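# Rehang the T-shirt properly on its hanger on the rack

## Task

The T-shirt currently dangles from its hanger by one shoulder; dress it back onto that same hanger. It should sit roughly centred, with the hanger's hook coming out through the neck opening, each end of the hanger tucked inside one shoulder, and the outermost third of both hanger arms under fabric. At the end this hanger must hang level and motionless on the rail, roughly perpendicular to it. Every other hanger must still be on the rail, and the rack, which is free-standing, must be upright and close to its starting spot.

## Robot and tools

ROBOT. Two 6-joint arms, left_arm and right_arm, each with a parallel gripper. Joint order everywhere (rows, results): waist, shoulder, elbow, wrist pitch, wrist yaw, wrist roll. The shoulder sign is flipped against the URDF, so in your numbers the ranges are: waist -2.618..3.054, shoulder -3.142..0.000, elbow 0..3.142, wrist pitch -1.571..1.571, wrist yaw -1.571..1.571, wrist roll -2.094..2.094 rad. A joint's true end may differ by up to 0.059 rad. The fingers point along the gripper's +z and close along its y; end_effector_position is the pinch point, about 1 cm short of the fingertips.

FRAMES. Scene frame: origin at table-top height midway between the nominal bases, +x out over the table, +z up, left_arm on the +y side (image sides do not match the names). Calibrated bases in the scene frame: left_arm at (-0.001, +0.362, +0.024) m, right_arm at (+0.002, -0.235, +0.048) m, both almost unrotated with z up. Hand positions, orientations and wrist-camera poses are reported in that arm's own base frame; fixed cameras and the table use the scene frame. Printed hand poses can be a few cm off, more at long reach.

execute_actions(actions, cameras). actions is a list of actions; each action is a list of 1 to 15 rows, one row per 1/30 s control step; if fewer than 15, the last row repeats to fill 15 steps. Every row has 14 numbers in [-1, 1], covering both arms even if one stays still: left_arm's 6 joint values then its opening, then right_arm's 6 joint values and opening. Joint values are offsets from the Joint targets as they stood when that action began (not from the previous row); sending the same offset in the next action moves further. Scale: 1.0 equals 1.202 rad waist, 1.258 shoulder, 1.3 elbow, 2.073 wrist pitch, 2.022 wrist yaw and wrist roll. Opening is absolute: +1 fully open, -1 shut. An action asking any joint more than 0.059 rad beyond its range is rejected for both arms; a malformed action, or a bad first action, rejects the whole call. An empty list just reports state and images. cameras: list of names, null/omitted/["all"] for all, [] for none; an unknown name invalidates the call.

move(target, speed, blend, opening_speed, blocking, cameras). target is one 14-number row or a list of up to 15 rows, laid out and scaled as above; every row's joint values are offsets from the same current Joint targets, not chained. Openings are absolute. All joints travel together, so hands follow curves; no avoidance of obstacles or the other arm. speed: rad/s of the joint with the longest travel, 0.01 to 2, default 0.5 (one value or one per target). blend: rad of corner rounding at intermediate targets, default 0. opening_speed: finger command rate per second on the -1..+1 scale, at least 0.2; use it low to close gently. blocking=false returns after about 0.5 s while the motion continues. Paths take at least 0.5 s; paths over 10 s fall short. The result adds a move: line: done, off_target (resting more than 0.035 rad from target), moving, held or fault, plus limits=held if steps were withheld and the worst joint error per arm. done does not mean nothing was touched.

wait(seconds): 0 to 10, holds last commands; a running move keeps going. stop(): brakes a running move (needs room). zoom_image(camera, region): region [x0, y0, x1, y1] in pixels of that camera's latest image, at most 504x504. read_manual(section): licence texts only. finished_scene(scene): this scene's number; irreversible, so call it only when the shirt and rack are settled.

RESULTS. Joint positions (rad) and Joint velocities (rad/s) per arm, in joint order, then the finger-pad gap (m; 0.094 fully open). Joint targets: the base your next offsets count from. Tool commands: current gripper commands; to leave a gripper unchanged resend its present value (0 is a real command, half open). grip_measured: measured opening on the command scale. Joint torques: whole drive output, positive toward larger angles; joints 1-3 wrap at ±28 N m. Step readings list joint positions at some steps (actions only). Lines to watch: joint sent to its limit; joint command not followed (clearance check altered targets); within noise for velocities; MOTOR HOT (75 °C) and OVER-TEMPERATURE FAULT (90 °C, the arm folds and stays idle).

MOTION LIMITS. Each step a joint target may lead its measured angle by at most 0.202 (waist), 0.258 (shoulder), 0.3 (elbow), 0.573 (wrist pitch), 0.522 (wrist yaw, roll) rad; targets putting the hand over 200 mm from where it is get scaled back. Large offsets need several actions. To stop pressing on something, command targets back past the measured positions.

CAMERAS. cam_head_left, cam_head_right, cam_high, cam_low, cam_left_wrist, cam_right_wrist, all 672x504.

CAUTIONS. Cloth is soft: close slowly and expect grip_measured to keep falling without showing contact. Release by commanding an opening well above grip_measured, and only when the part is still. Avoid fast moves into the rack or hanger, strong pushes, and any contact between the two arms. Nothing may leave the table; keep the loose rack upright and near its start, and other hangers on the rail. Occasional tugs or nudges may disturb held or loose items. Holding loads or staying stretched out heats motors; rest arms when possible.

Each tool is called after "Call:" as name(argument=value, ...) on one line, values as JSON.

## Session

Call:
execute_actions(actions=[])

Scene clock: 0.00 s.
left_arm: end_effector_position=(+0.3815, +0.0002, +0.4059) grip_measured=+1.000 end_effector_quat_wxyz=(+0.705, +0.001, +0.709, -0.003) | right_arm: end_effector_position=(+0.3816, +0.0000, +0.4058) grip_measured=+1.000 end_effector_quat_wxyz=(+0.705, +0.001, +0.709, -0.003)
Joint positions: left_arm=[0 -1.047 1.047 -0.006 0.004 -0.003 0.094] | right_arm=[0 -1.047 1.047 -0.005 0.005 -0.003 0.094]
Joint velocities: within noise
Joint torques (N m): no reading
Motor temperatures (°C): left_arm=[29 37 39 37 29 27 28] | right_arm=[26 35 34 35 29 32 28]
Heat: left arm: 39 °C; right arm: 35 °C.
Joint targets: left_arm=[0.000 -1.042 1.050 -0.014 0.000 0.001] | right_arm=[0.000 -1.038 1.062 0.009 0.000 0.001]
Tool commands: left_gripper/opening=+1.0 right_gripper/opening=+1.0

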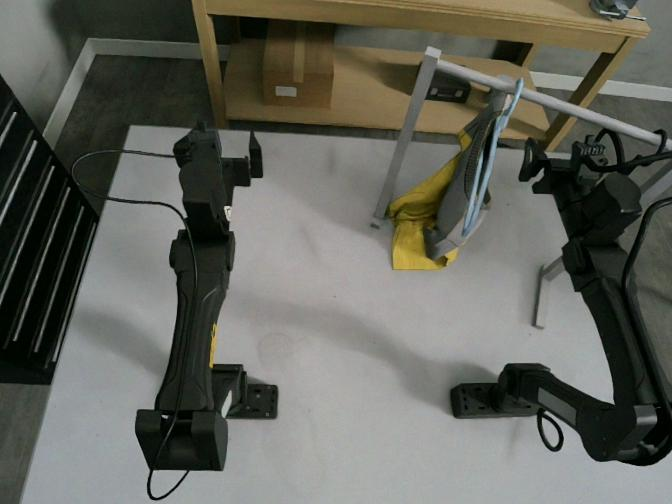

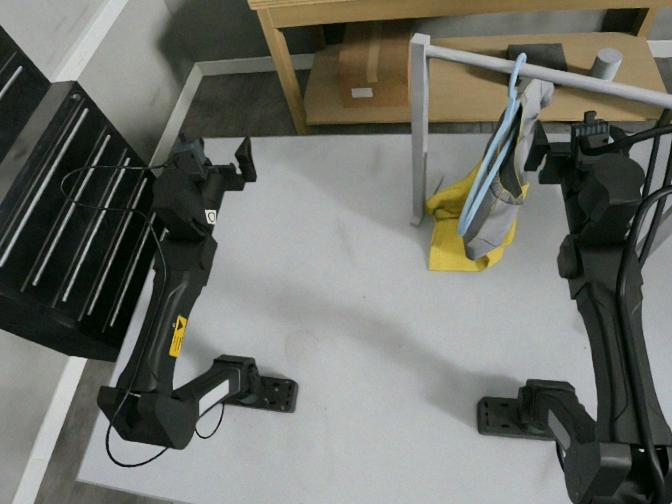

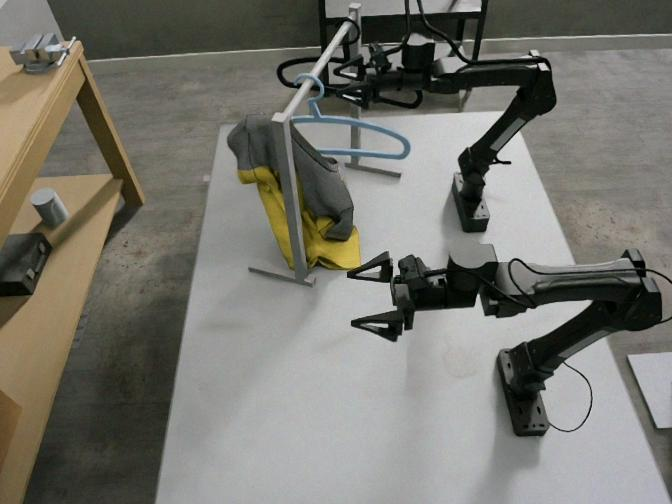

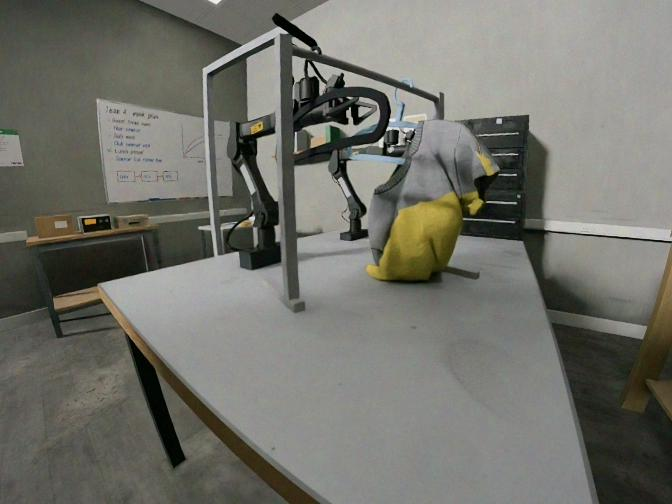

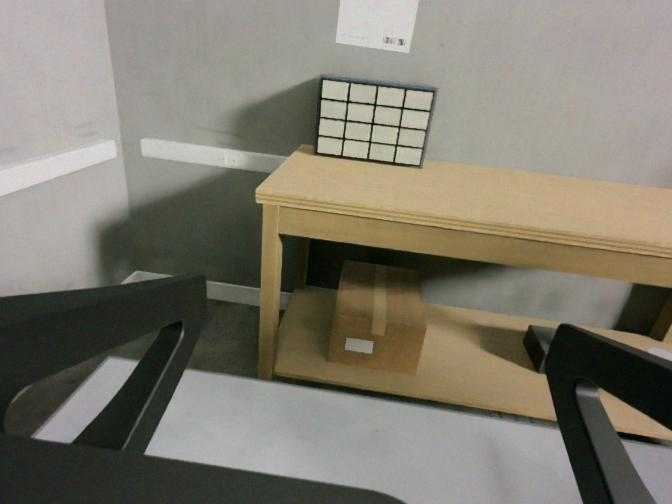

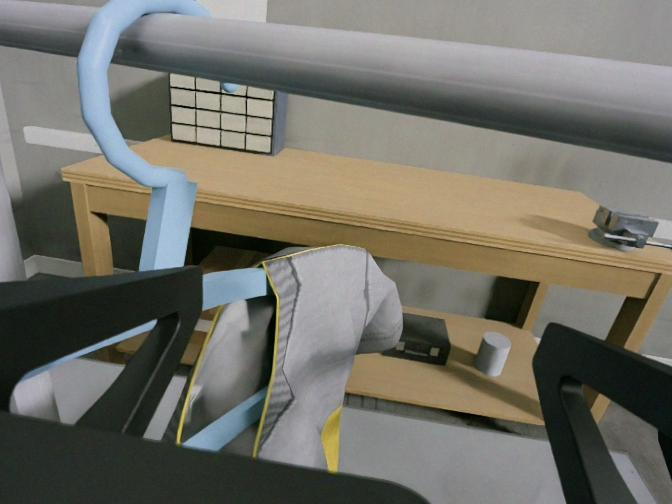

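Call:
zoom_image(camera="cam_head_left", region=[360, 40, 560, 290])

Call:
zoom_image(camera="cam_head_right", region=[390, 30, 590, 290])

Call:
zoom_image(camera="cam_high", region=[210, 40, 430, 300])

Call:
zoom_image(camera="cam_low", region=[320, 60, 520, 300])

Call:
zoom_image(camera="cam_right_wrist", region=[0, 0, 480, 504])

Scaled by 2.016 from the camera's 672x504 image, which has a finer 960x720 frame.

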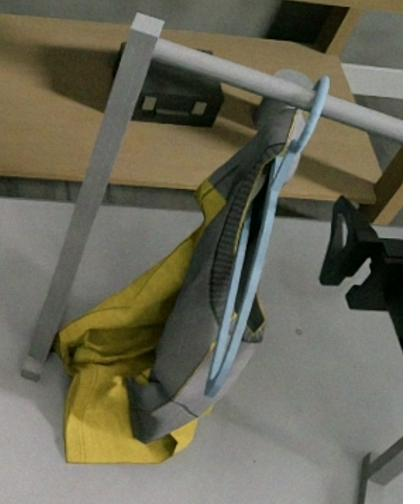

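Scaled by 1.938 from the camera's 672x504 image, which has a finer 960x720 frame.

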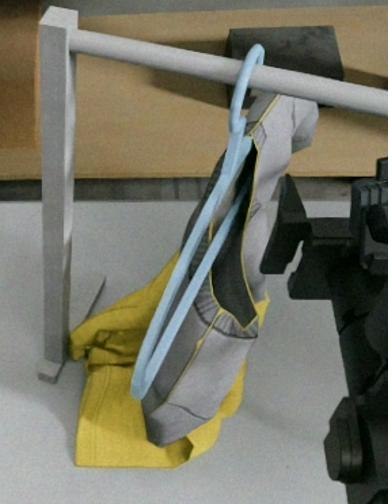

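Scaled by 1.938 from the camera's 672x504 image, which has a finer 960x720 frame.

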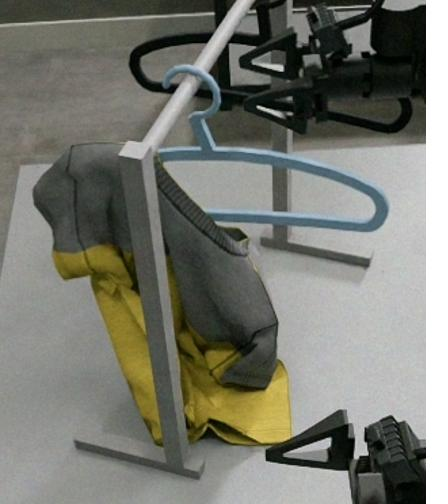

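Scaled by 2.100 from the camera's 672x504 image, which has a finer 960x720 frame.

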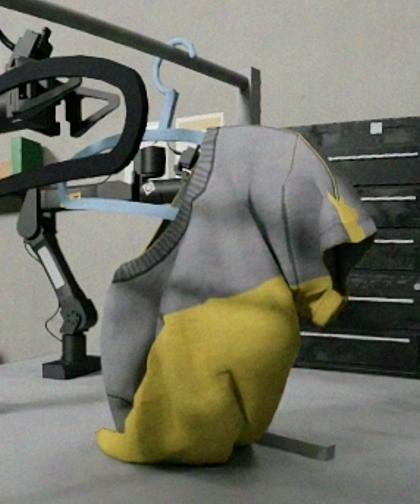

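Scaled by 1.000.

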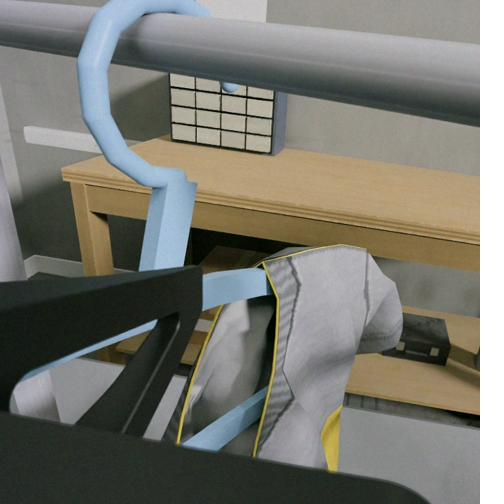

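Call:
move(target=[-0.832,0,0,0,0,0,1, -0.1065,-0.1809,-0.2445,0.3919,-0.3116,0,1], speed=1.0)

Scene clock: 10.93 s.
left_arm: end_effector_position=(+0.2073, -0.3203, +0.4059) grip_measured=+1.000 end_effector_quat_wxyz=(+0.618, +0.339, +0.623, -0.339) | right_arm: end_effector_position=(+0.4001, +0.0574, +0.3614) grip_measured=+1.000 end_effector_quat_wxyz=(+0.768, -0.211, +0.589, +0.139)
Joint positions: left_arm=[-0.997 -1.047 1.047 -0.006 0.004 -0.003 0.094] | right_arm=[-0.122 -1.263 0.756 0.778 -0.628 -0.003 0.094]
Joint velocities: within noise
Joint torques (N m): left_arm=[-0.32 2.84 9.66 1.8 0 0.02] | right_arm=[-0.49 3.74 5.45 1.49 0.05 -0.02]
Motor temperatures (°C): left_arm=[29 37 39 39 29 27 28] | right_arm=[26 35 34 38 29 32 28]
Heat: left arm: 39 °C; right arm: 38 °C.
Joint targets: left_arm=[-1.000 -1.042 1.050 -0.014 0.000 0.001] | right_arm=[-0.128 -1.266 0.744 0.821 -0.630 0.001]
move: off_target (right_arm); right_arm: the wrist pitch is farthest, 0.043 rad from its target

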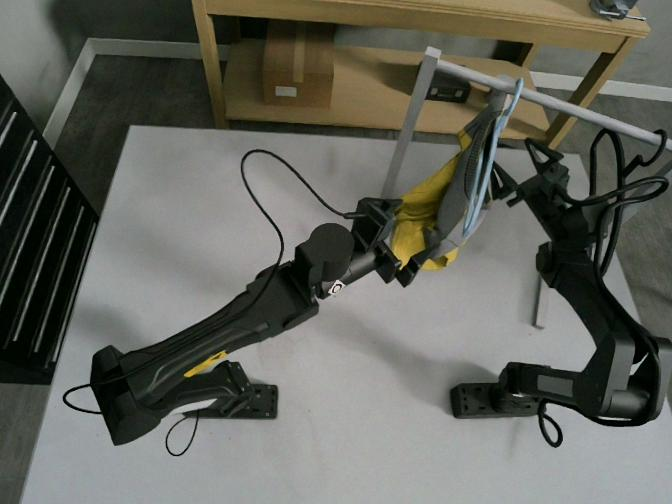

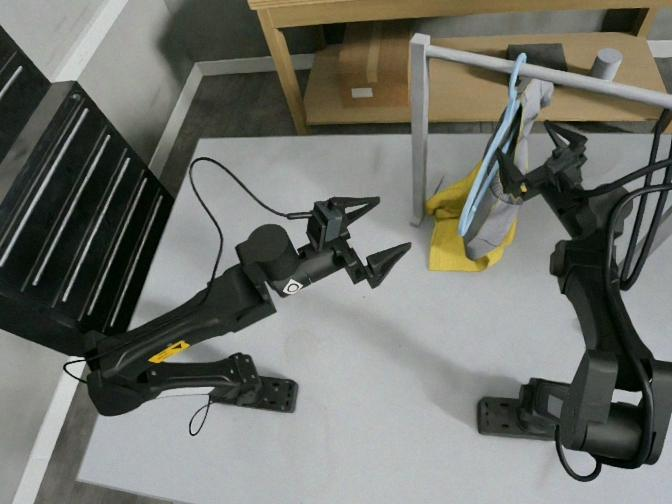

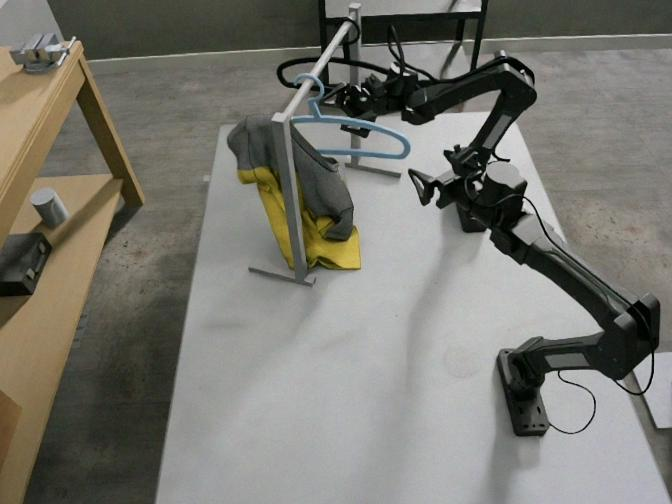

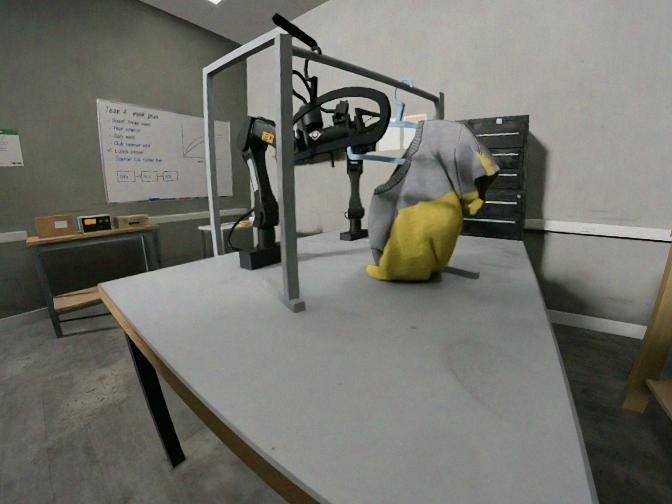

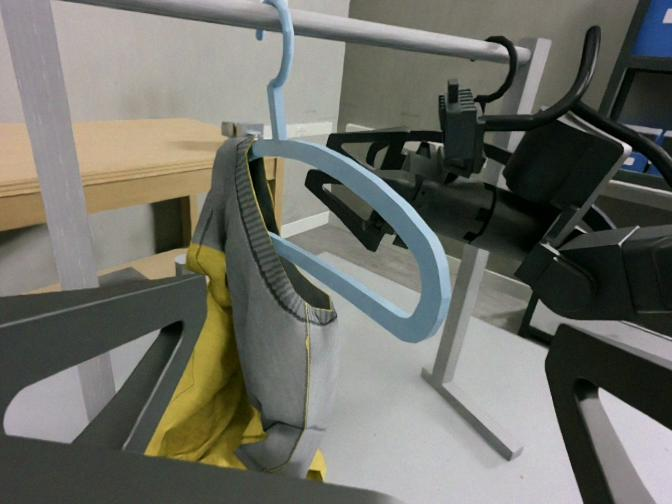

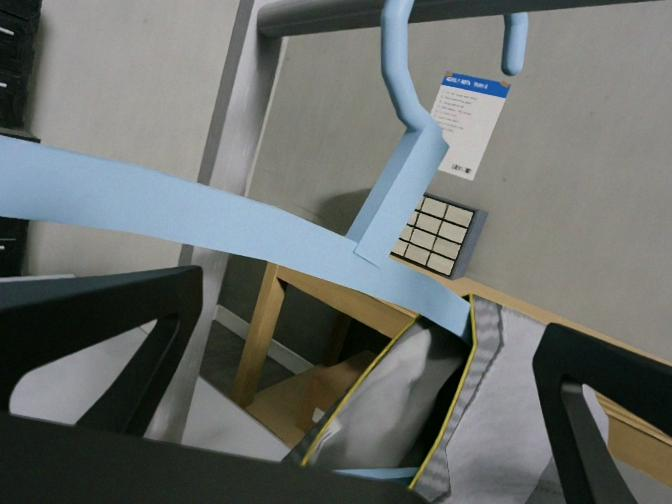

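Call:
zoom_image(camera="cam_left_wrist", region=[150, 100, 480, 504])

Call:
zoom_image(camera="cam_right_wrist", region=[170, 0, 672, 504])

Scaled by 1.248 from the camera's 672x504 image, which has a finer 960x720 frame.

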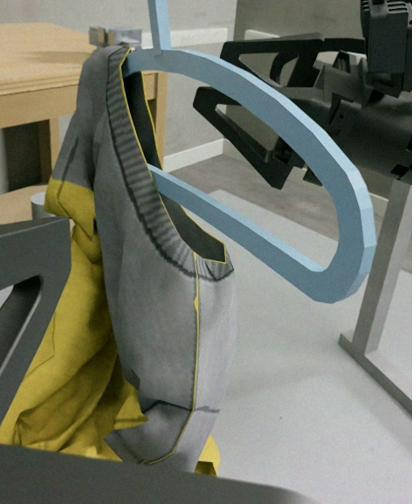

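Scaled by 1.000.

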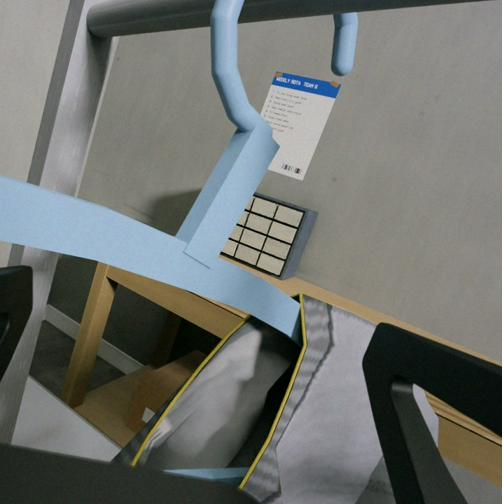

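Call:
move(target=[[0.017,-0.15,-0.035,0.08,0,0,0.4, -0.2404,0,0,0,-0.158,0,1],[0.0341,-0.3362,-0.0728,0.18,0,0,0.4, -0.2404,0.0597,0.2063,-0.2954,-0.3176,0.7768,1]], speed=1.0, blend=0.1)

Scene clock: 26.07 s.
left_arm: end_effector_position=(+0.2736, -0.3938, +0.2886) grip_measured=+0.403 end_effector_quat_wxyz=(+0.580, +0.350, +0.669, -0.306) | right_arm: end_effector_position=(+0.3479, +0.0332, +0.3625) grip_measured=+1.000 end_effector_quat_wxyz=(+0.244, +0.258, +0.661, +0.661)
Joint positions: left_arm=[-0.965 -1.448 0.981 0.326 0.003 -0.003 0.066] | right_arm=[-0.415 -1.214 0.97 0.225 -1.26 1.571 0.094]
Joint velocities: within noise
Joint torques (N m): left_arm=[0.5 4.88 7.19 2.33 -0.03 0.02] | right_arm=[-0.17 5.65 9.31 0.84 -0.06 0]
Motor temperatures (°C): left_arm=[29 37 39 40 29 27 28] | right_arm=[26 35 35 39 29 32 28]
Heat: left arm: 40 °C; right arm: 39 °C.
Joint targets: left_arm=[-0.959 -1.465 0.955 0.359 0.000 0.001] | right_arm=[-0.417 -1.190 1.012 0.209 -1.272 1.571]
move: off_target (right_arm); right_arm: the elbow is farthest, 0.042 rad from its target

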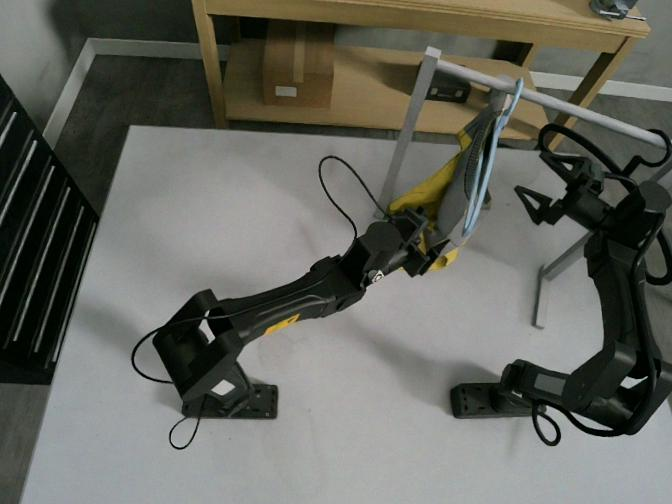

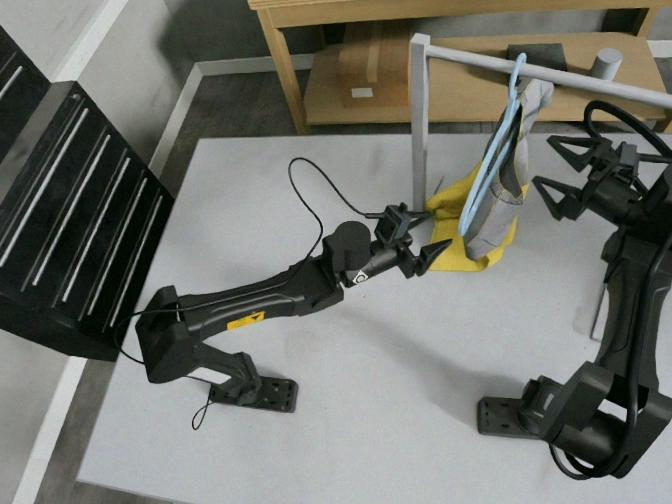

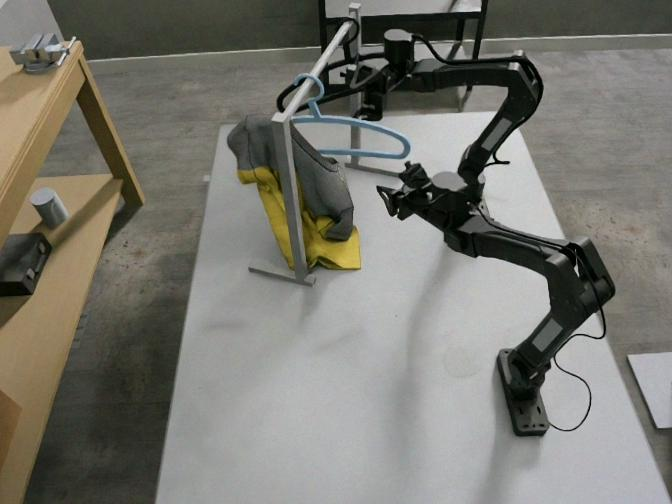

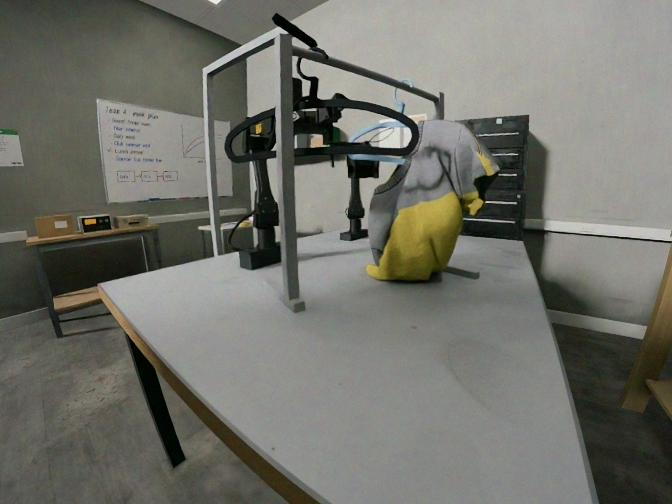

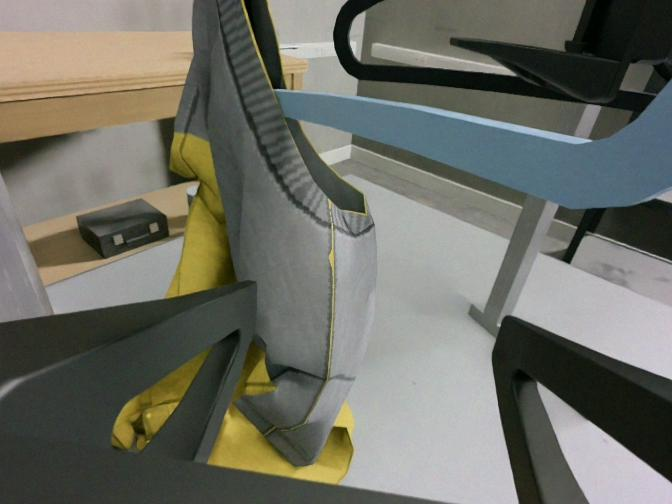

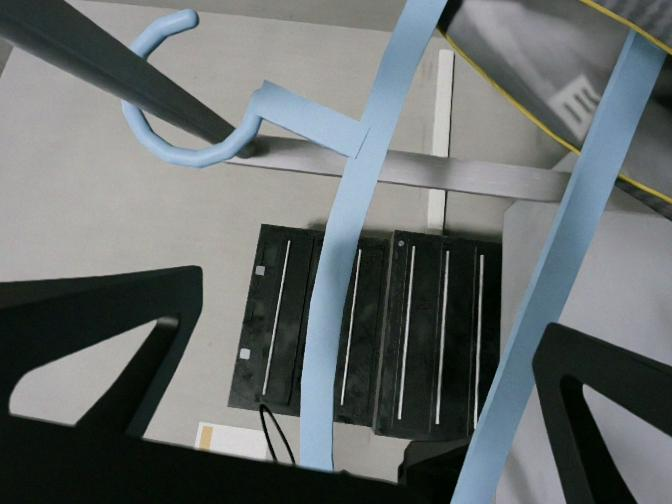

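Call:
zoom_image(camera="cam_head_left", region=[400, 60, 560, 290])

Call:
zoom_image(camera="cam_head_right", region=[410, 60, 570, 290])

Call:
zoom_image(camera="cam_high", region=[260, 80, 430, 290])

Scaled by 2.191 from the camera's 672x504 image, which has a finer 960x720 frame.

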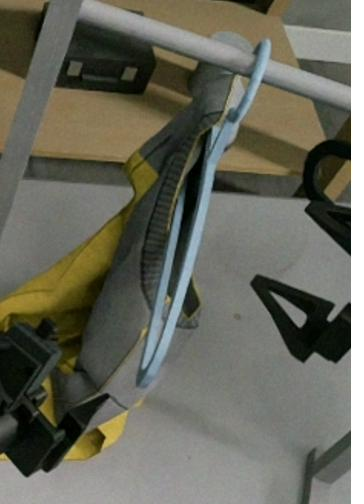

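Scaled by 2.191 from the camera's 672x504 image, which has a finer 960x720 frame.

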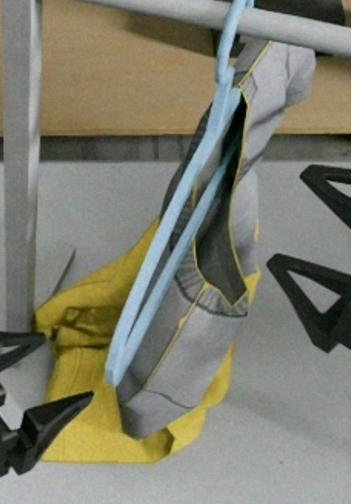

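Scaled by 2.400 from the camera's 672x504 image, which has a finer 960x720 frame.

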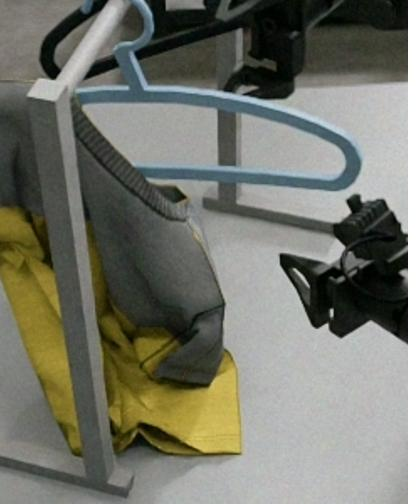

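Call:
move(target=[[0.0187,-0.276,0.156,0.0702,0,0,0.45, 0.1019,-0.0459,0.0449,0.0043,0.0607,0,1],[0.0187,-0.4746,0.3434,0.0732,0,0,0.45, 0.2038,-0.0917,0.0898,0.0085,0.1213,0,1]], speed=0.6, blend=0.1)

Scene clock: 32.83 s.
left_arm: end_effector_position=(+0.3605, -0.4950, +0.2055) grip_measured=+0.447 end_effector_quat_wxyz=(+0.568, +0.349, +0.686, -0.292) | right_arm: end_effector_position=(+0.3839, +0.0891, +0.3802) grip_measured=+1.000 end_effector_quat_wxyz=(+0.247, +0.243, +0.663, +0.664)
Joint positions: left_arm=[-0.942 -2.034 1.371 0.478 0.004 -0.003 0.068] | right_arm=[-0.175 -1.3 1.084 0.223 -1.038 1.572 0.094]
Joint velocities: within noise
Joint torques (N m): left_arm=[0.38 9.22 12.03 2.26 -0.03 0.04] | right_arm=[0.2 3.95 9.63 1.1 0.07 0.01]
Motor temperatures (°C): left_arm=[29 38 40 42 29 27 28] | right_arm=[26 35 36 38 29 32 28]
Heat: left arm: 42 °C; right arm: 38 °C.
Joint targets: left_arm=[-0.937 -2.062 1.401 0.511 0.000 0.001] | right_arm=[-0.172 -1.306 1.129 0.226 -1.027 1.571]
move: off_target (right_arm); right_arm: the elbow is farthest, 0.045 rad from its target

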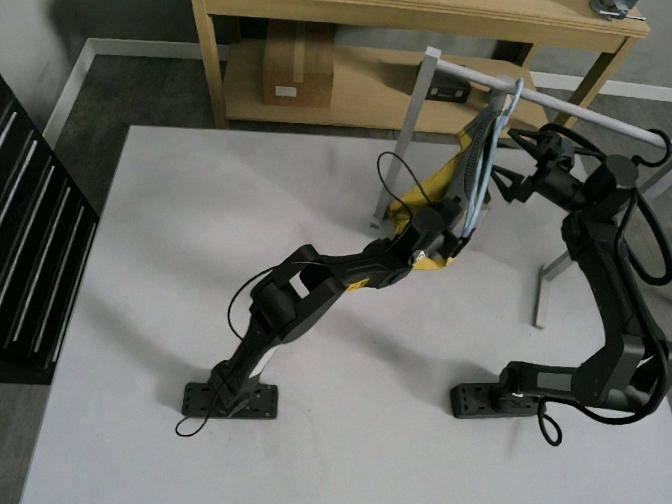

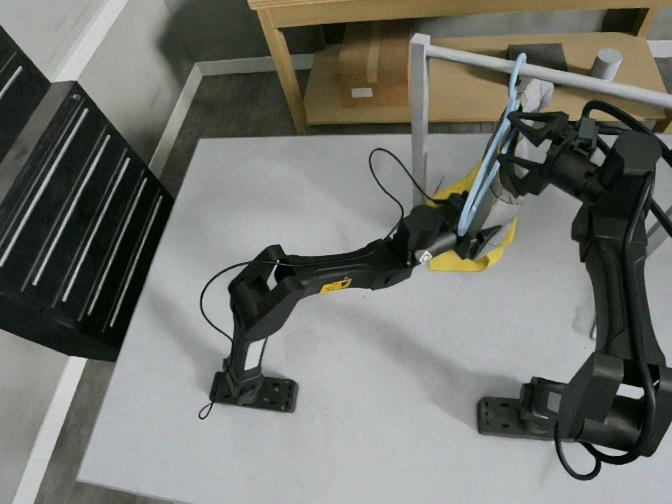

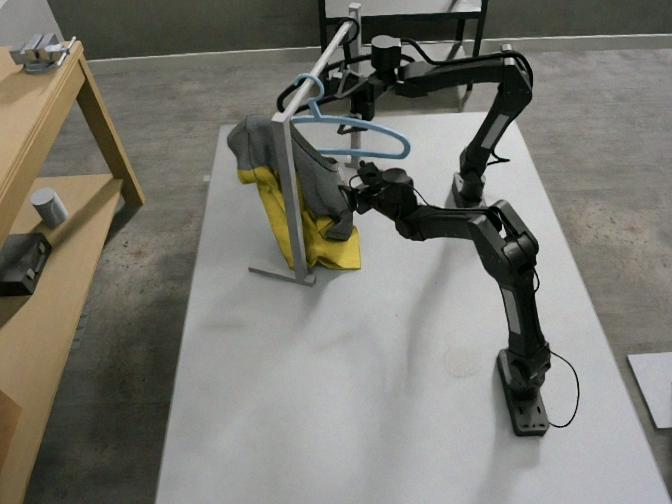

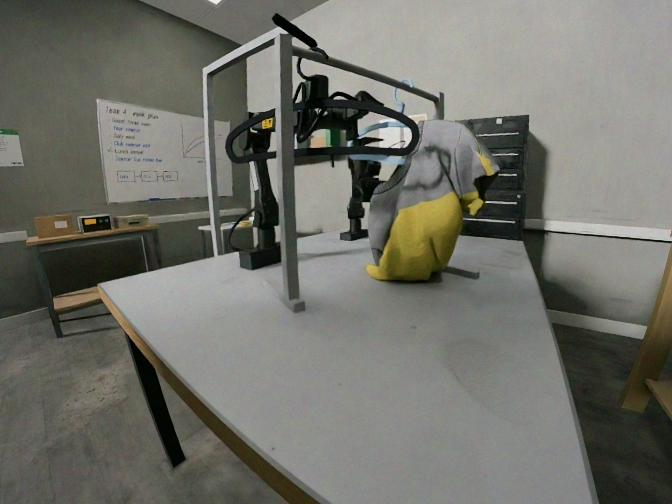

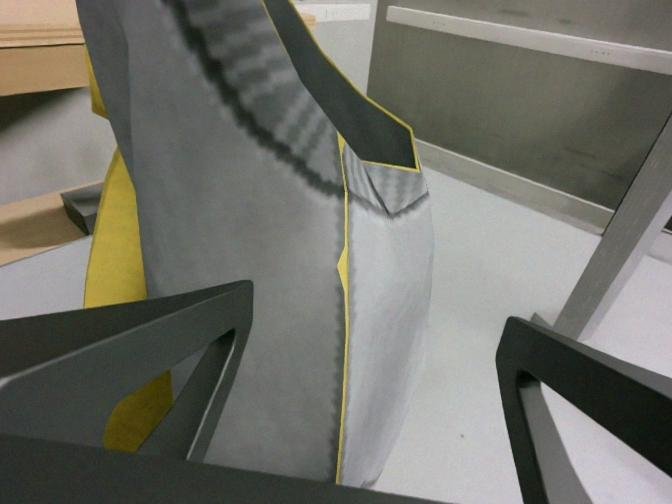

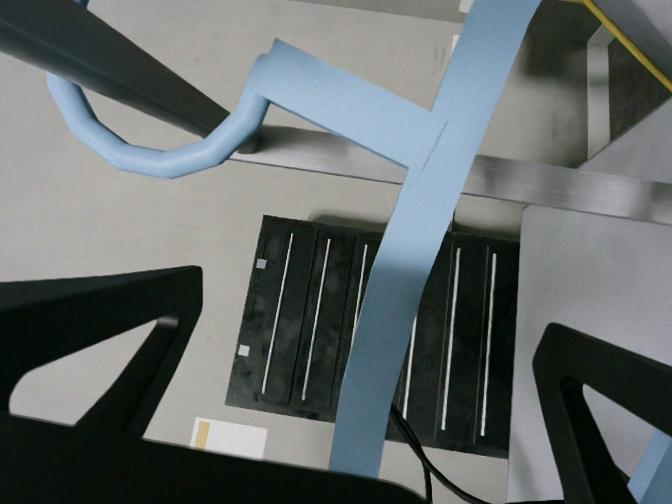

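Call:
zoom_image(camera="cam_high", region=[270, 100, 430, 260])

Call:
zoom_image(camera="cam_head_right", region=[410, 120, 550, 290])

Call:
zoom_image(camera="cam_head_left", region=[390, 120, 540, 290])

Scaled by 3.150 from the camera's 672x504 image, which has a finer 960x720 frame.

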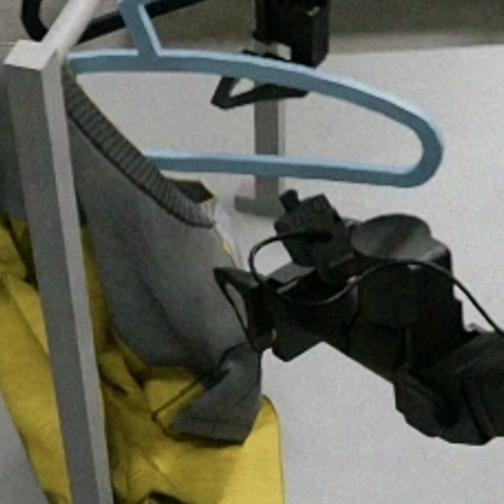

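Scaled by 2.965 from the camera's 672x504 image, which has a finer 960x720 frame.

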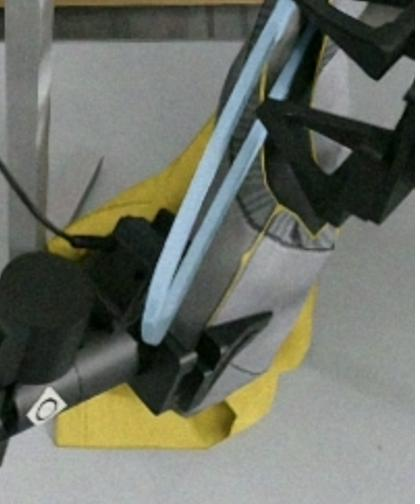

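Scaled by 2.965 from the camera's 672x504 image, which has a finer 960x720 frame.

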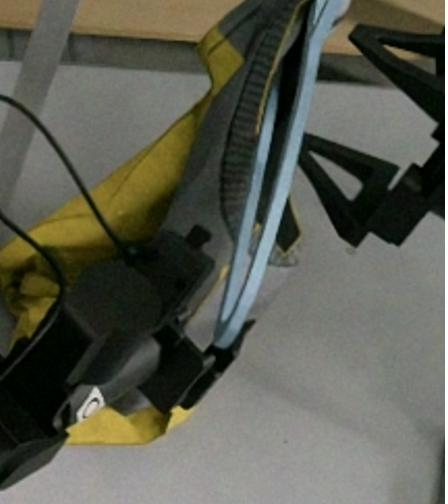

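Call:
move(target=[-0.0087,-0.1583,0.229,-0.0476,0,0,0.45, 0,0,0,0,0,0,-0.85], speed=0.6, opening_speed=1.5)

Scene clock: 36.47 s.
left_arm: end_effector_position=(+0.3932, -0.5395, +0.2265) grip_measured=+0.447 end_effector_quat_wxyz=(+0.599, +0.335, +0.659, -0.307) | right_arm: end_effector_position=(+0.3869, +0.0876, +0.3771) grip_measured=-0.720 end_effector_quat_wxyz=(+0.244, +0.253, +0.661, +0.663)
Joint positions: left_arm=[-0.942 -2.224 1.667 0.464 0.003 -0.003 0.068] | right_arm=[-0.175 -1.306 1.084 0.217 -1.027 1.578 0.013]
Joint velocities: within noise
Joint torques (N m): left_arm=[-0.44 10.04 12.57 1.43 -0.04 0] | right_arm=[0.18 4.53 9.63 1.16 0.06 -0.08]
Motor temperatures (°C): left_arm=[29 38 40 43 29 27 28] | right_arm=[26 35 36 38 29 31 28]
Heat: left arm: 43 °C; right arm: 38 °C.
Joint targets: left_arm=[-0.947 -2.261 1.699 0.412 0.000 0.001] | right_arm=[-0.172 -1.306 1.129 0.226 -1.027 1.571]
move: off_target (left_arm, right_arm); left_arm: the wrist pitch is farthest, 0.051 rad from its target; right_arm: the elbow is farthest, 0.045 rad from its target

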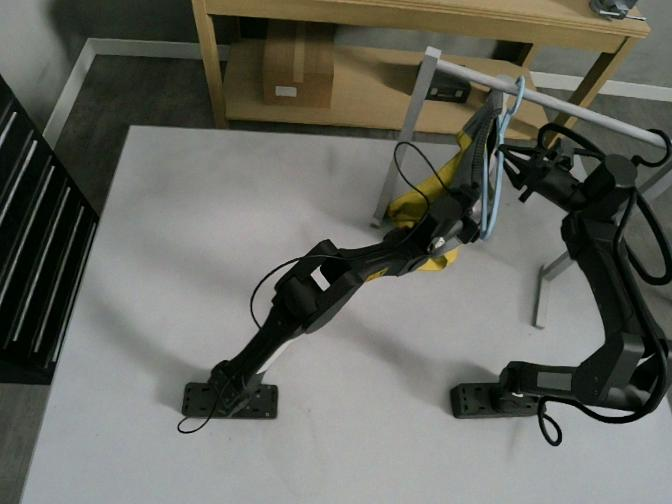

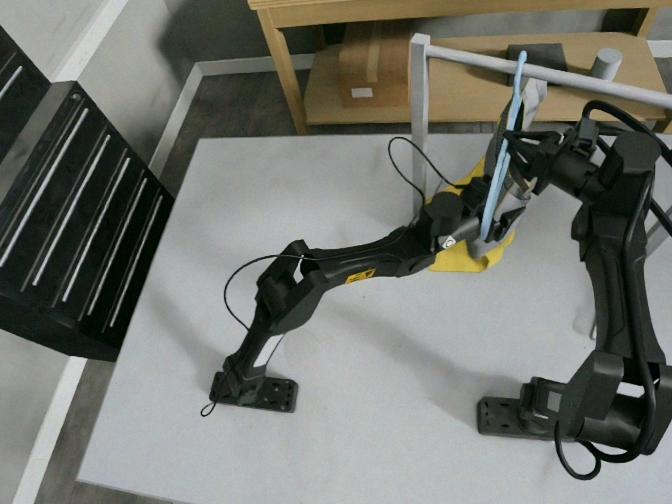

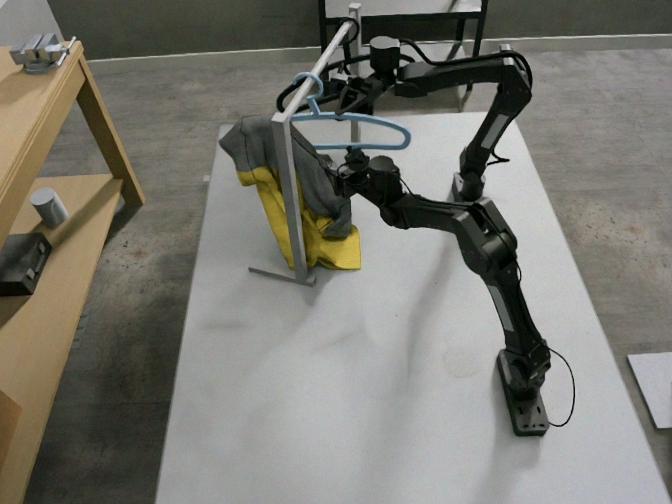

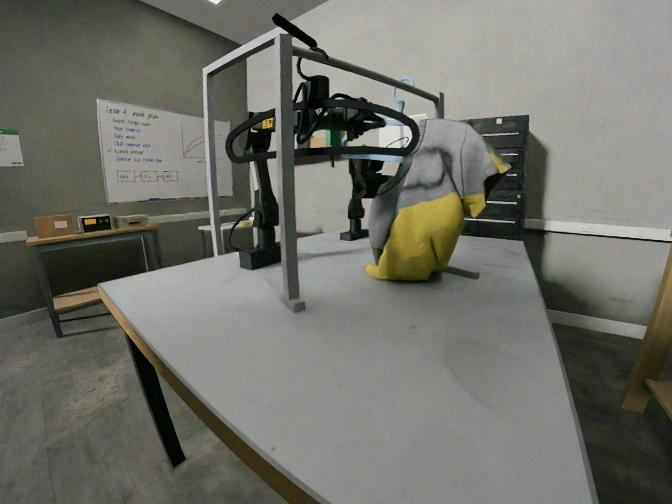

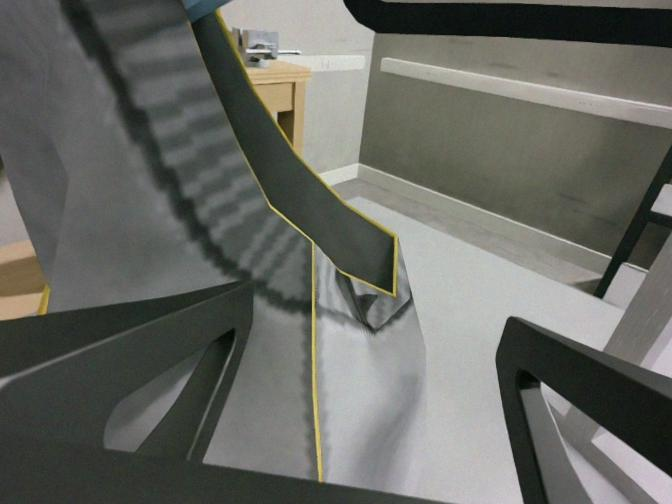

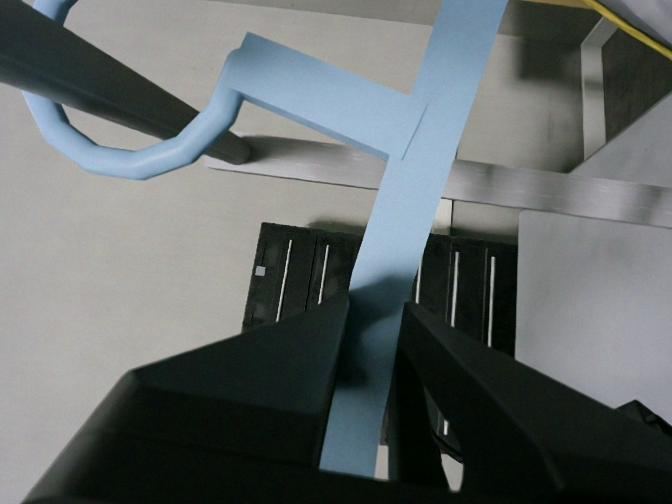

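Call:
move(target=[[0.0075,0.1582,-0.2292,0.0478,0,-0.3882,0.6, 0,0,0,0,0,0,-0.85],[0.0017,-0.0731,0.0769,0.014,0,-0.3882,0.6, 0,0,0,0,0,0,-0.85]], speed=0.7, blend=0.05)

Call:
zoom_image(camera="cam_head_right", region=[410, 80, 570, 290])

Call:
zoom_image(camera="cam_high", region=[270, 100, 430, 260])

Scene clock: 40.90 s.
left_arm: end_effector_position=(+0.4058, -0.5549, +0.2159) grip_measured=+0.597 end_effector_quat_wxyz=(+0.442, +0.056, +0.732, -0.515) | right_arm: end_effector_position=(+0.3869, +0.0876, +0.3769) grip_measured=-0.720 end_effector_quat_wxyz=(+0.244, +0.253, +0.661, +0.662)
Joint positions: left_arm=[-0.942 -2.318 1.769 0.47 -0.003 -0.785 0.075] | right_arm=[-0.175 -1.306 1.084 0.215 -1.027 1.578 0.013]
Joint velocities: within noise
Joint torques (N m): left_arm=[-0.29 10.93 12.29 1.7 0 0.01] | right_arm=[0.18 4.53 9.63 1.16 0.05 -0.07]
Motor temperatures (°C): left_arm=[29 39 40 42 29 27 28] | right_arm=[26 35 36 39 29 31 28]
Heat: left arm: 42 °C; right arm: 39 °C.
Joint targets: left_arm=[-0.945 -2.353 1.799 0.441 0.000 -0.784] | right_arm=[-0.172 -1.306 1.129 0.226 -1.027 1.571]
move: off_target (right_arm); right_arm: the elbow is farthest, 0.045 rad from its target

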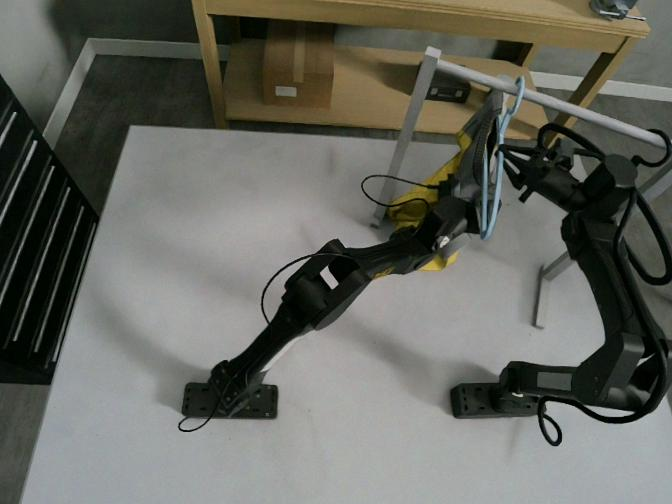

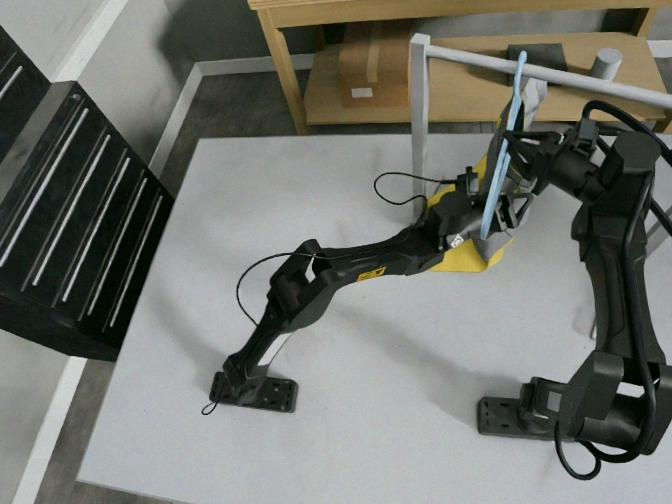

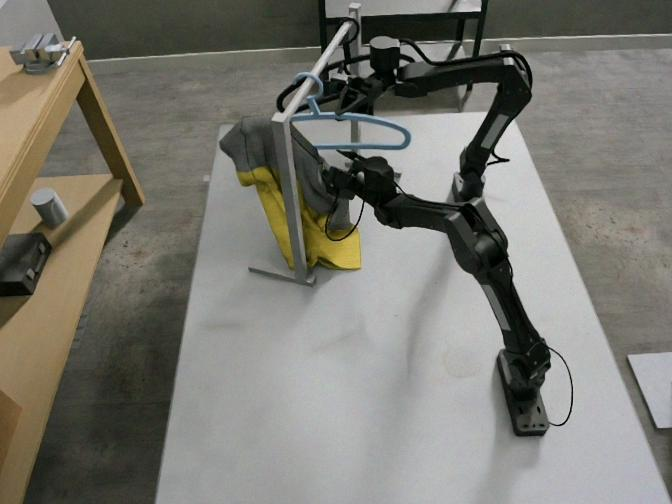

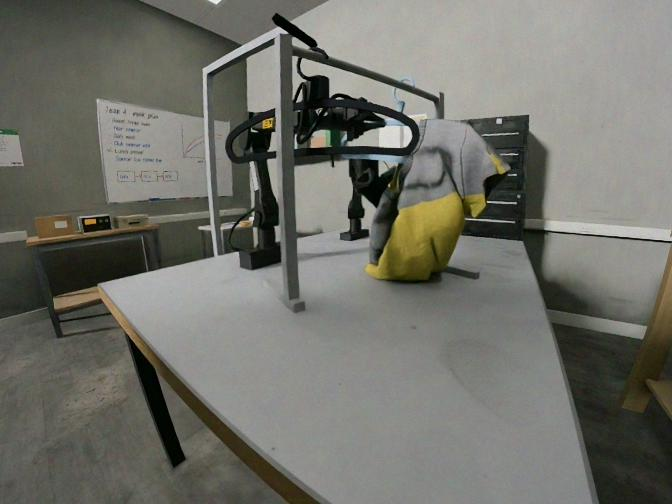

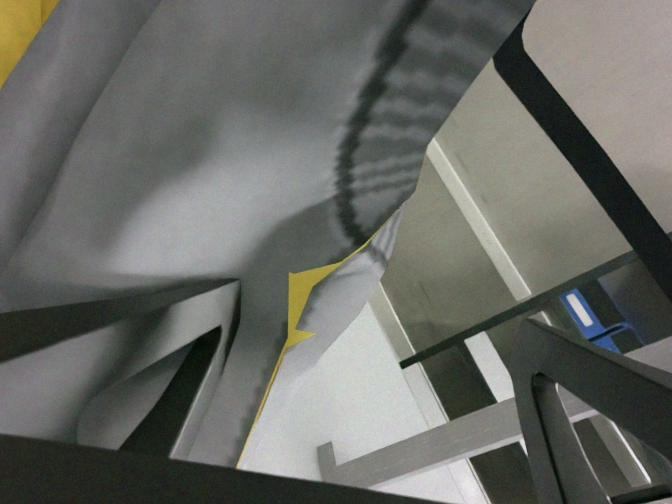

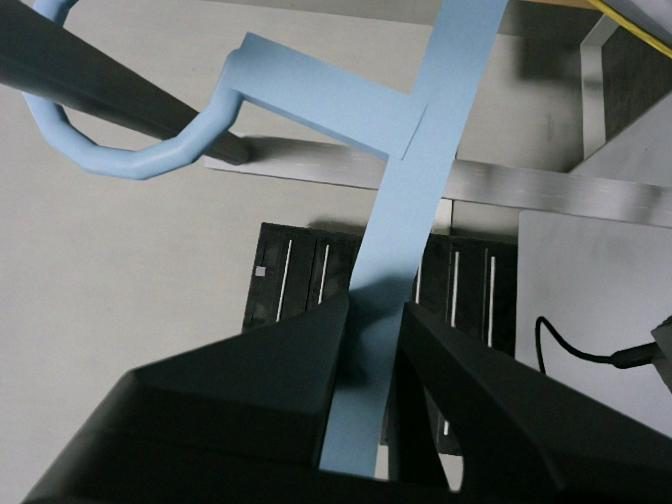

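Scaled by 2.400 from the camera's 672x504 image, which has a finer 960x720 frame.

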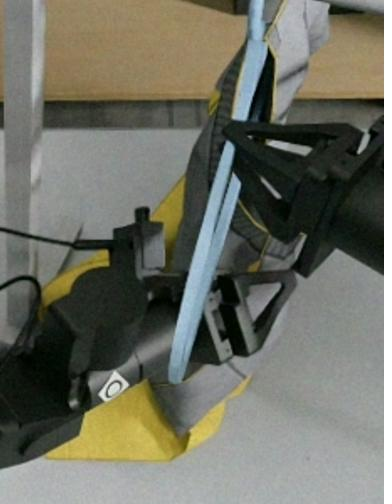

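Scaled by 3.150 from the camera's 672x504 image, which has a finer 960x720 frame.

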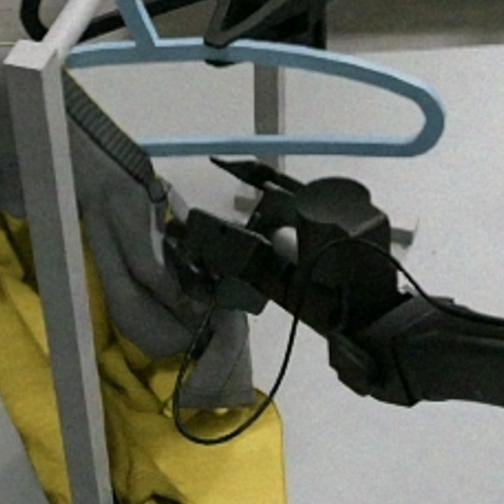

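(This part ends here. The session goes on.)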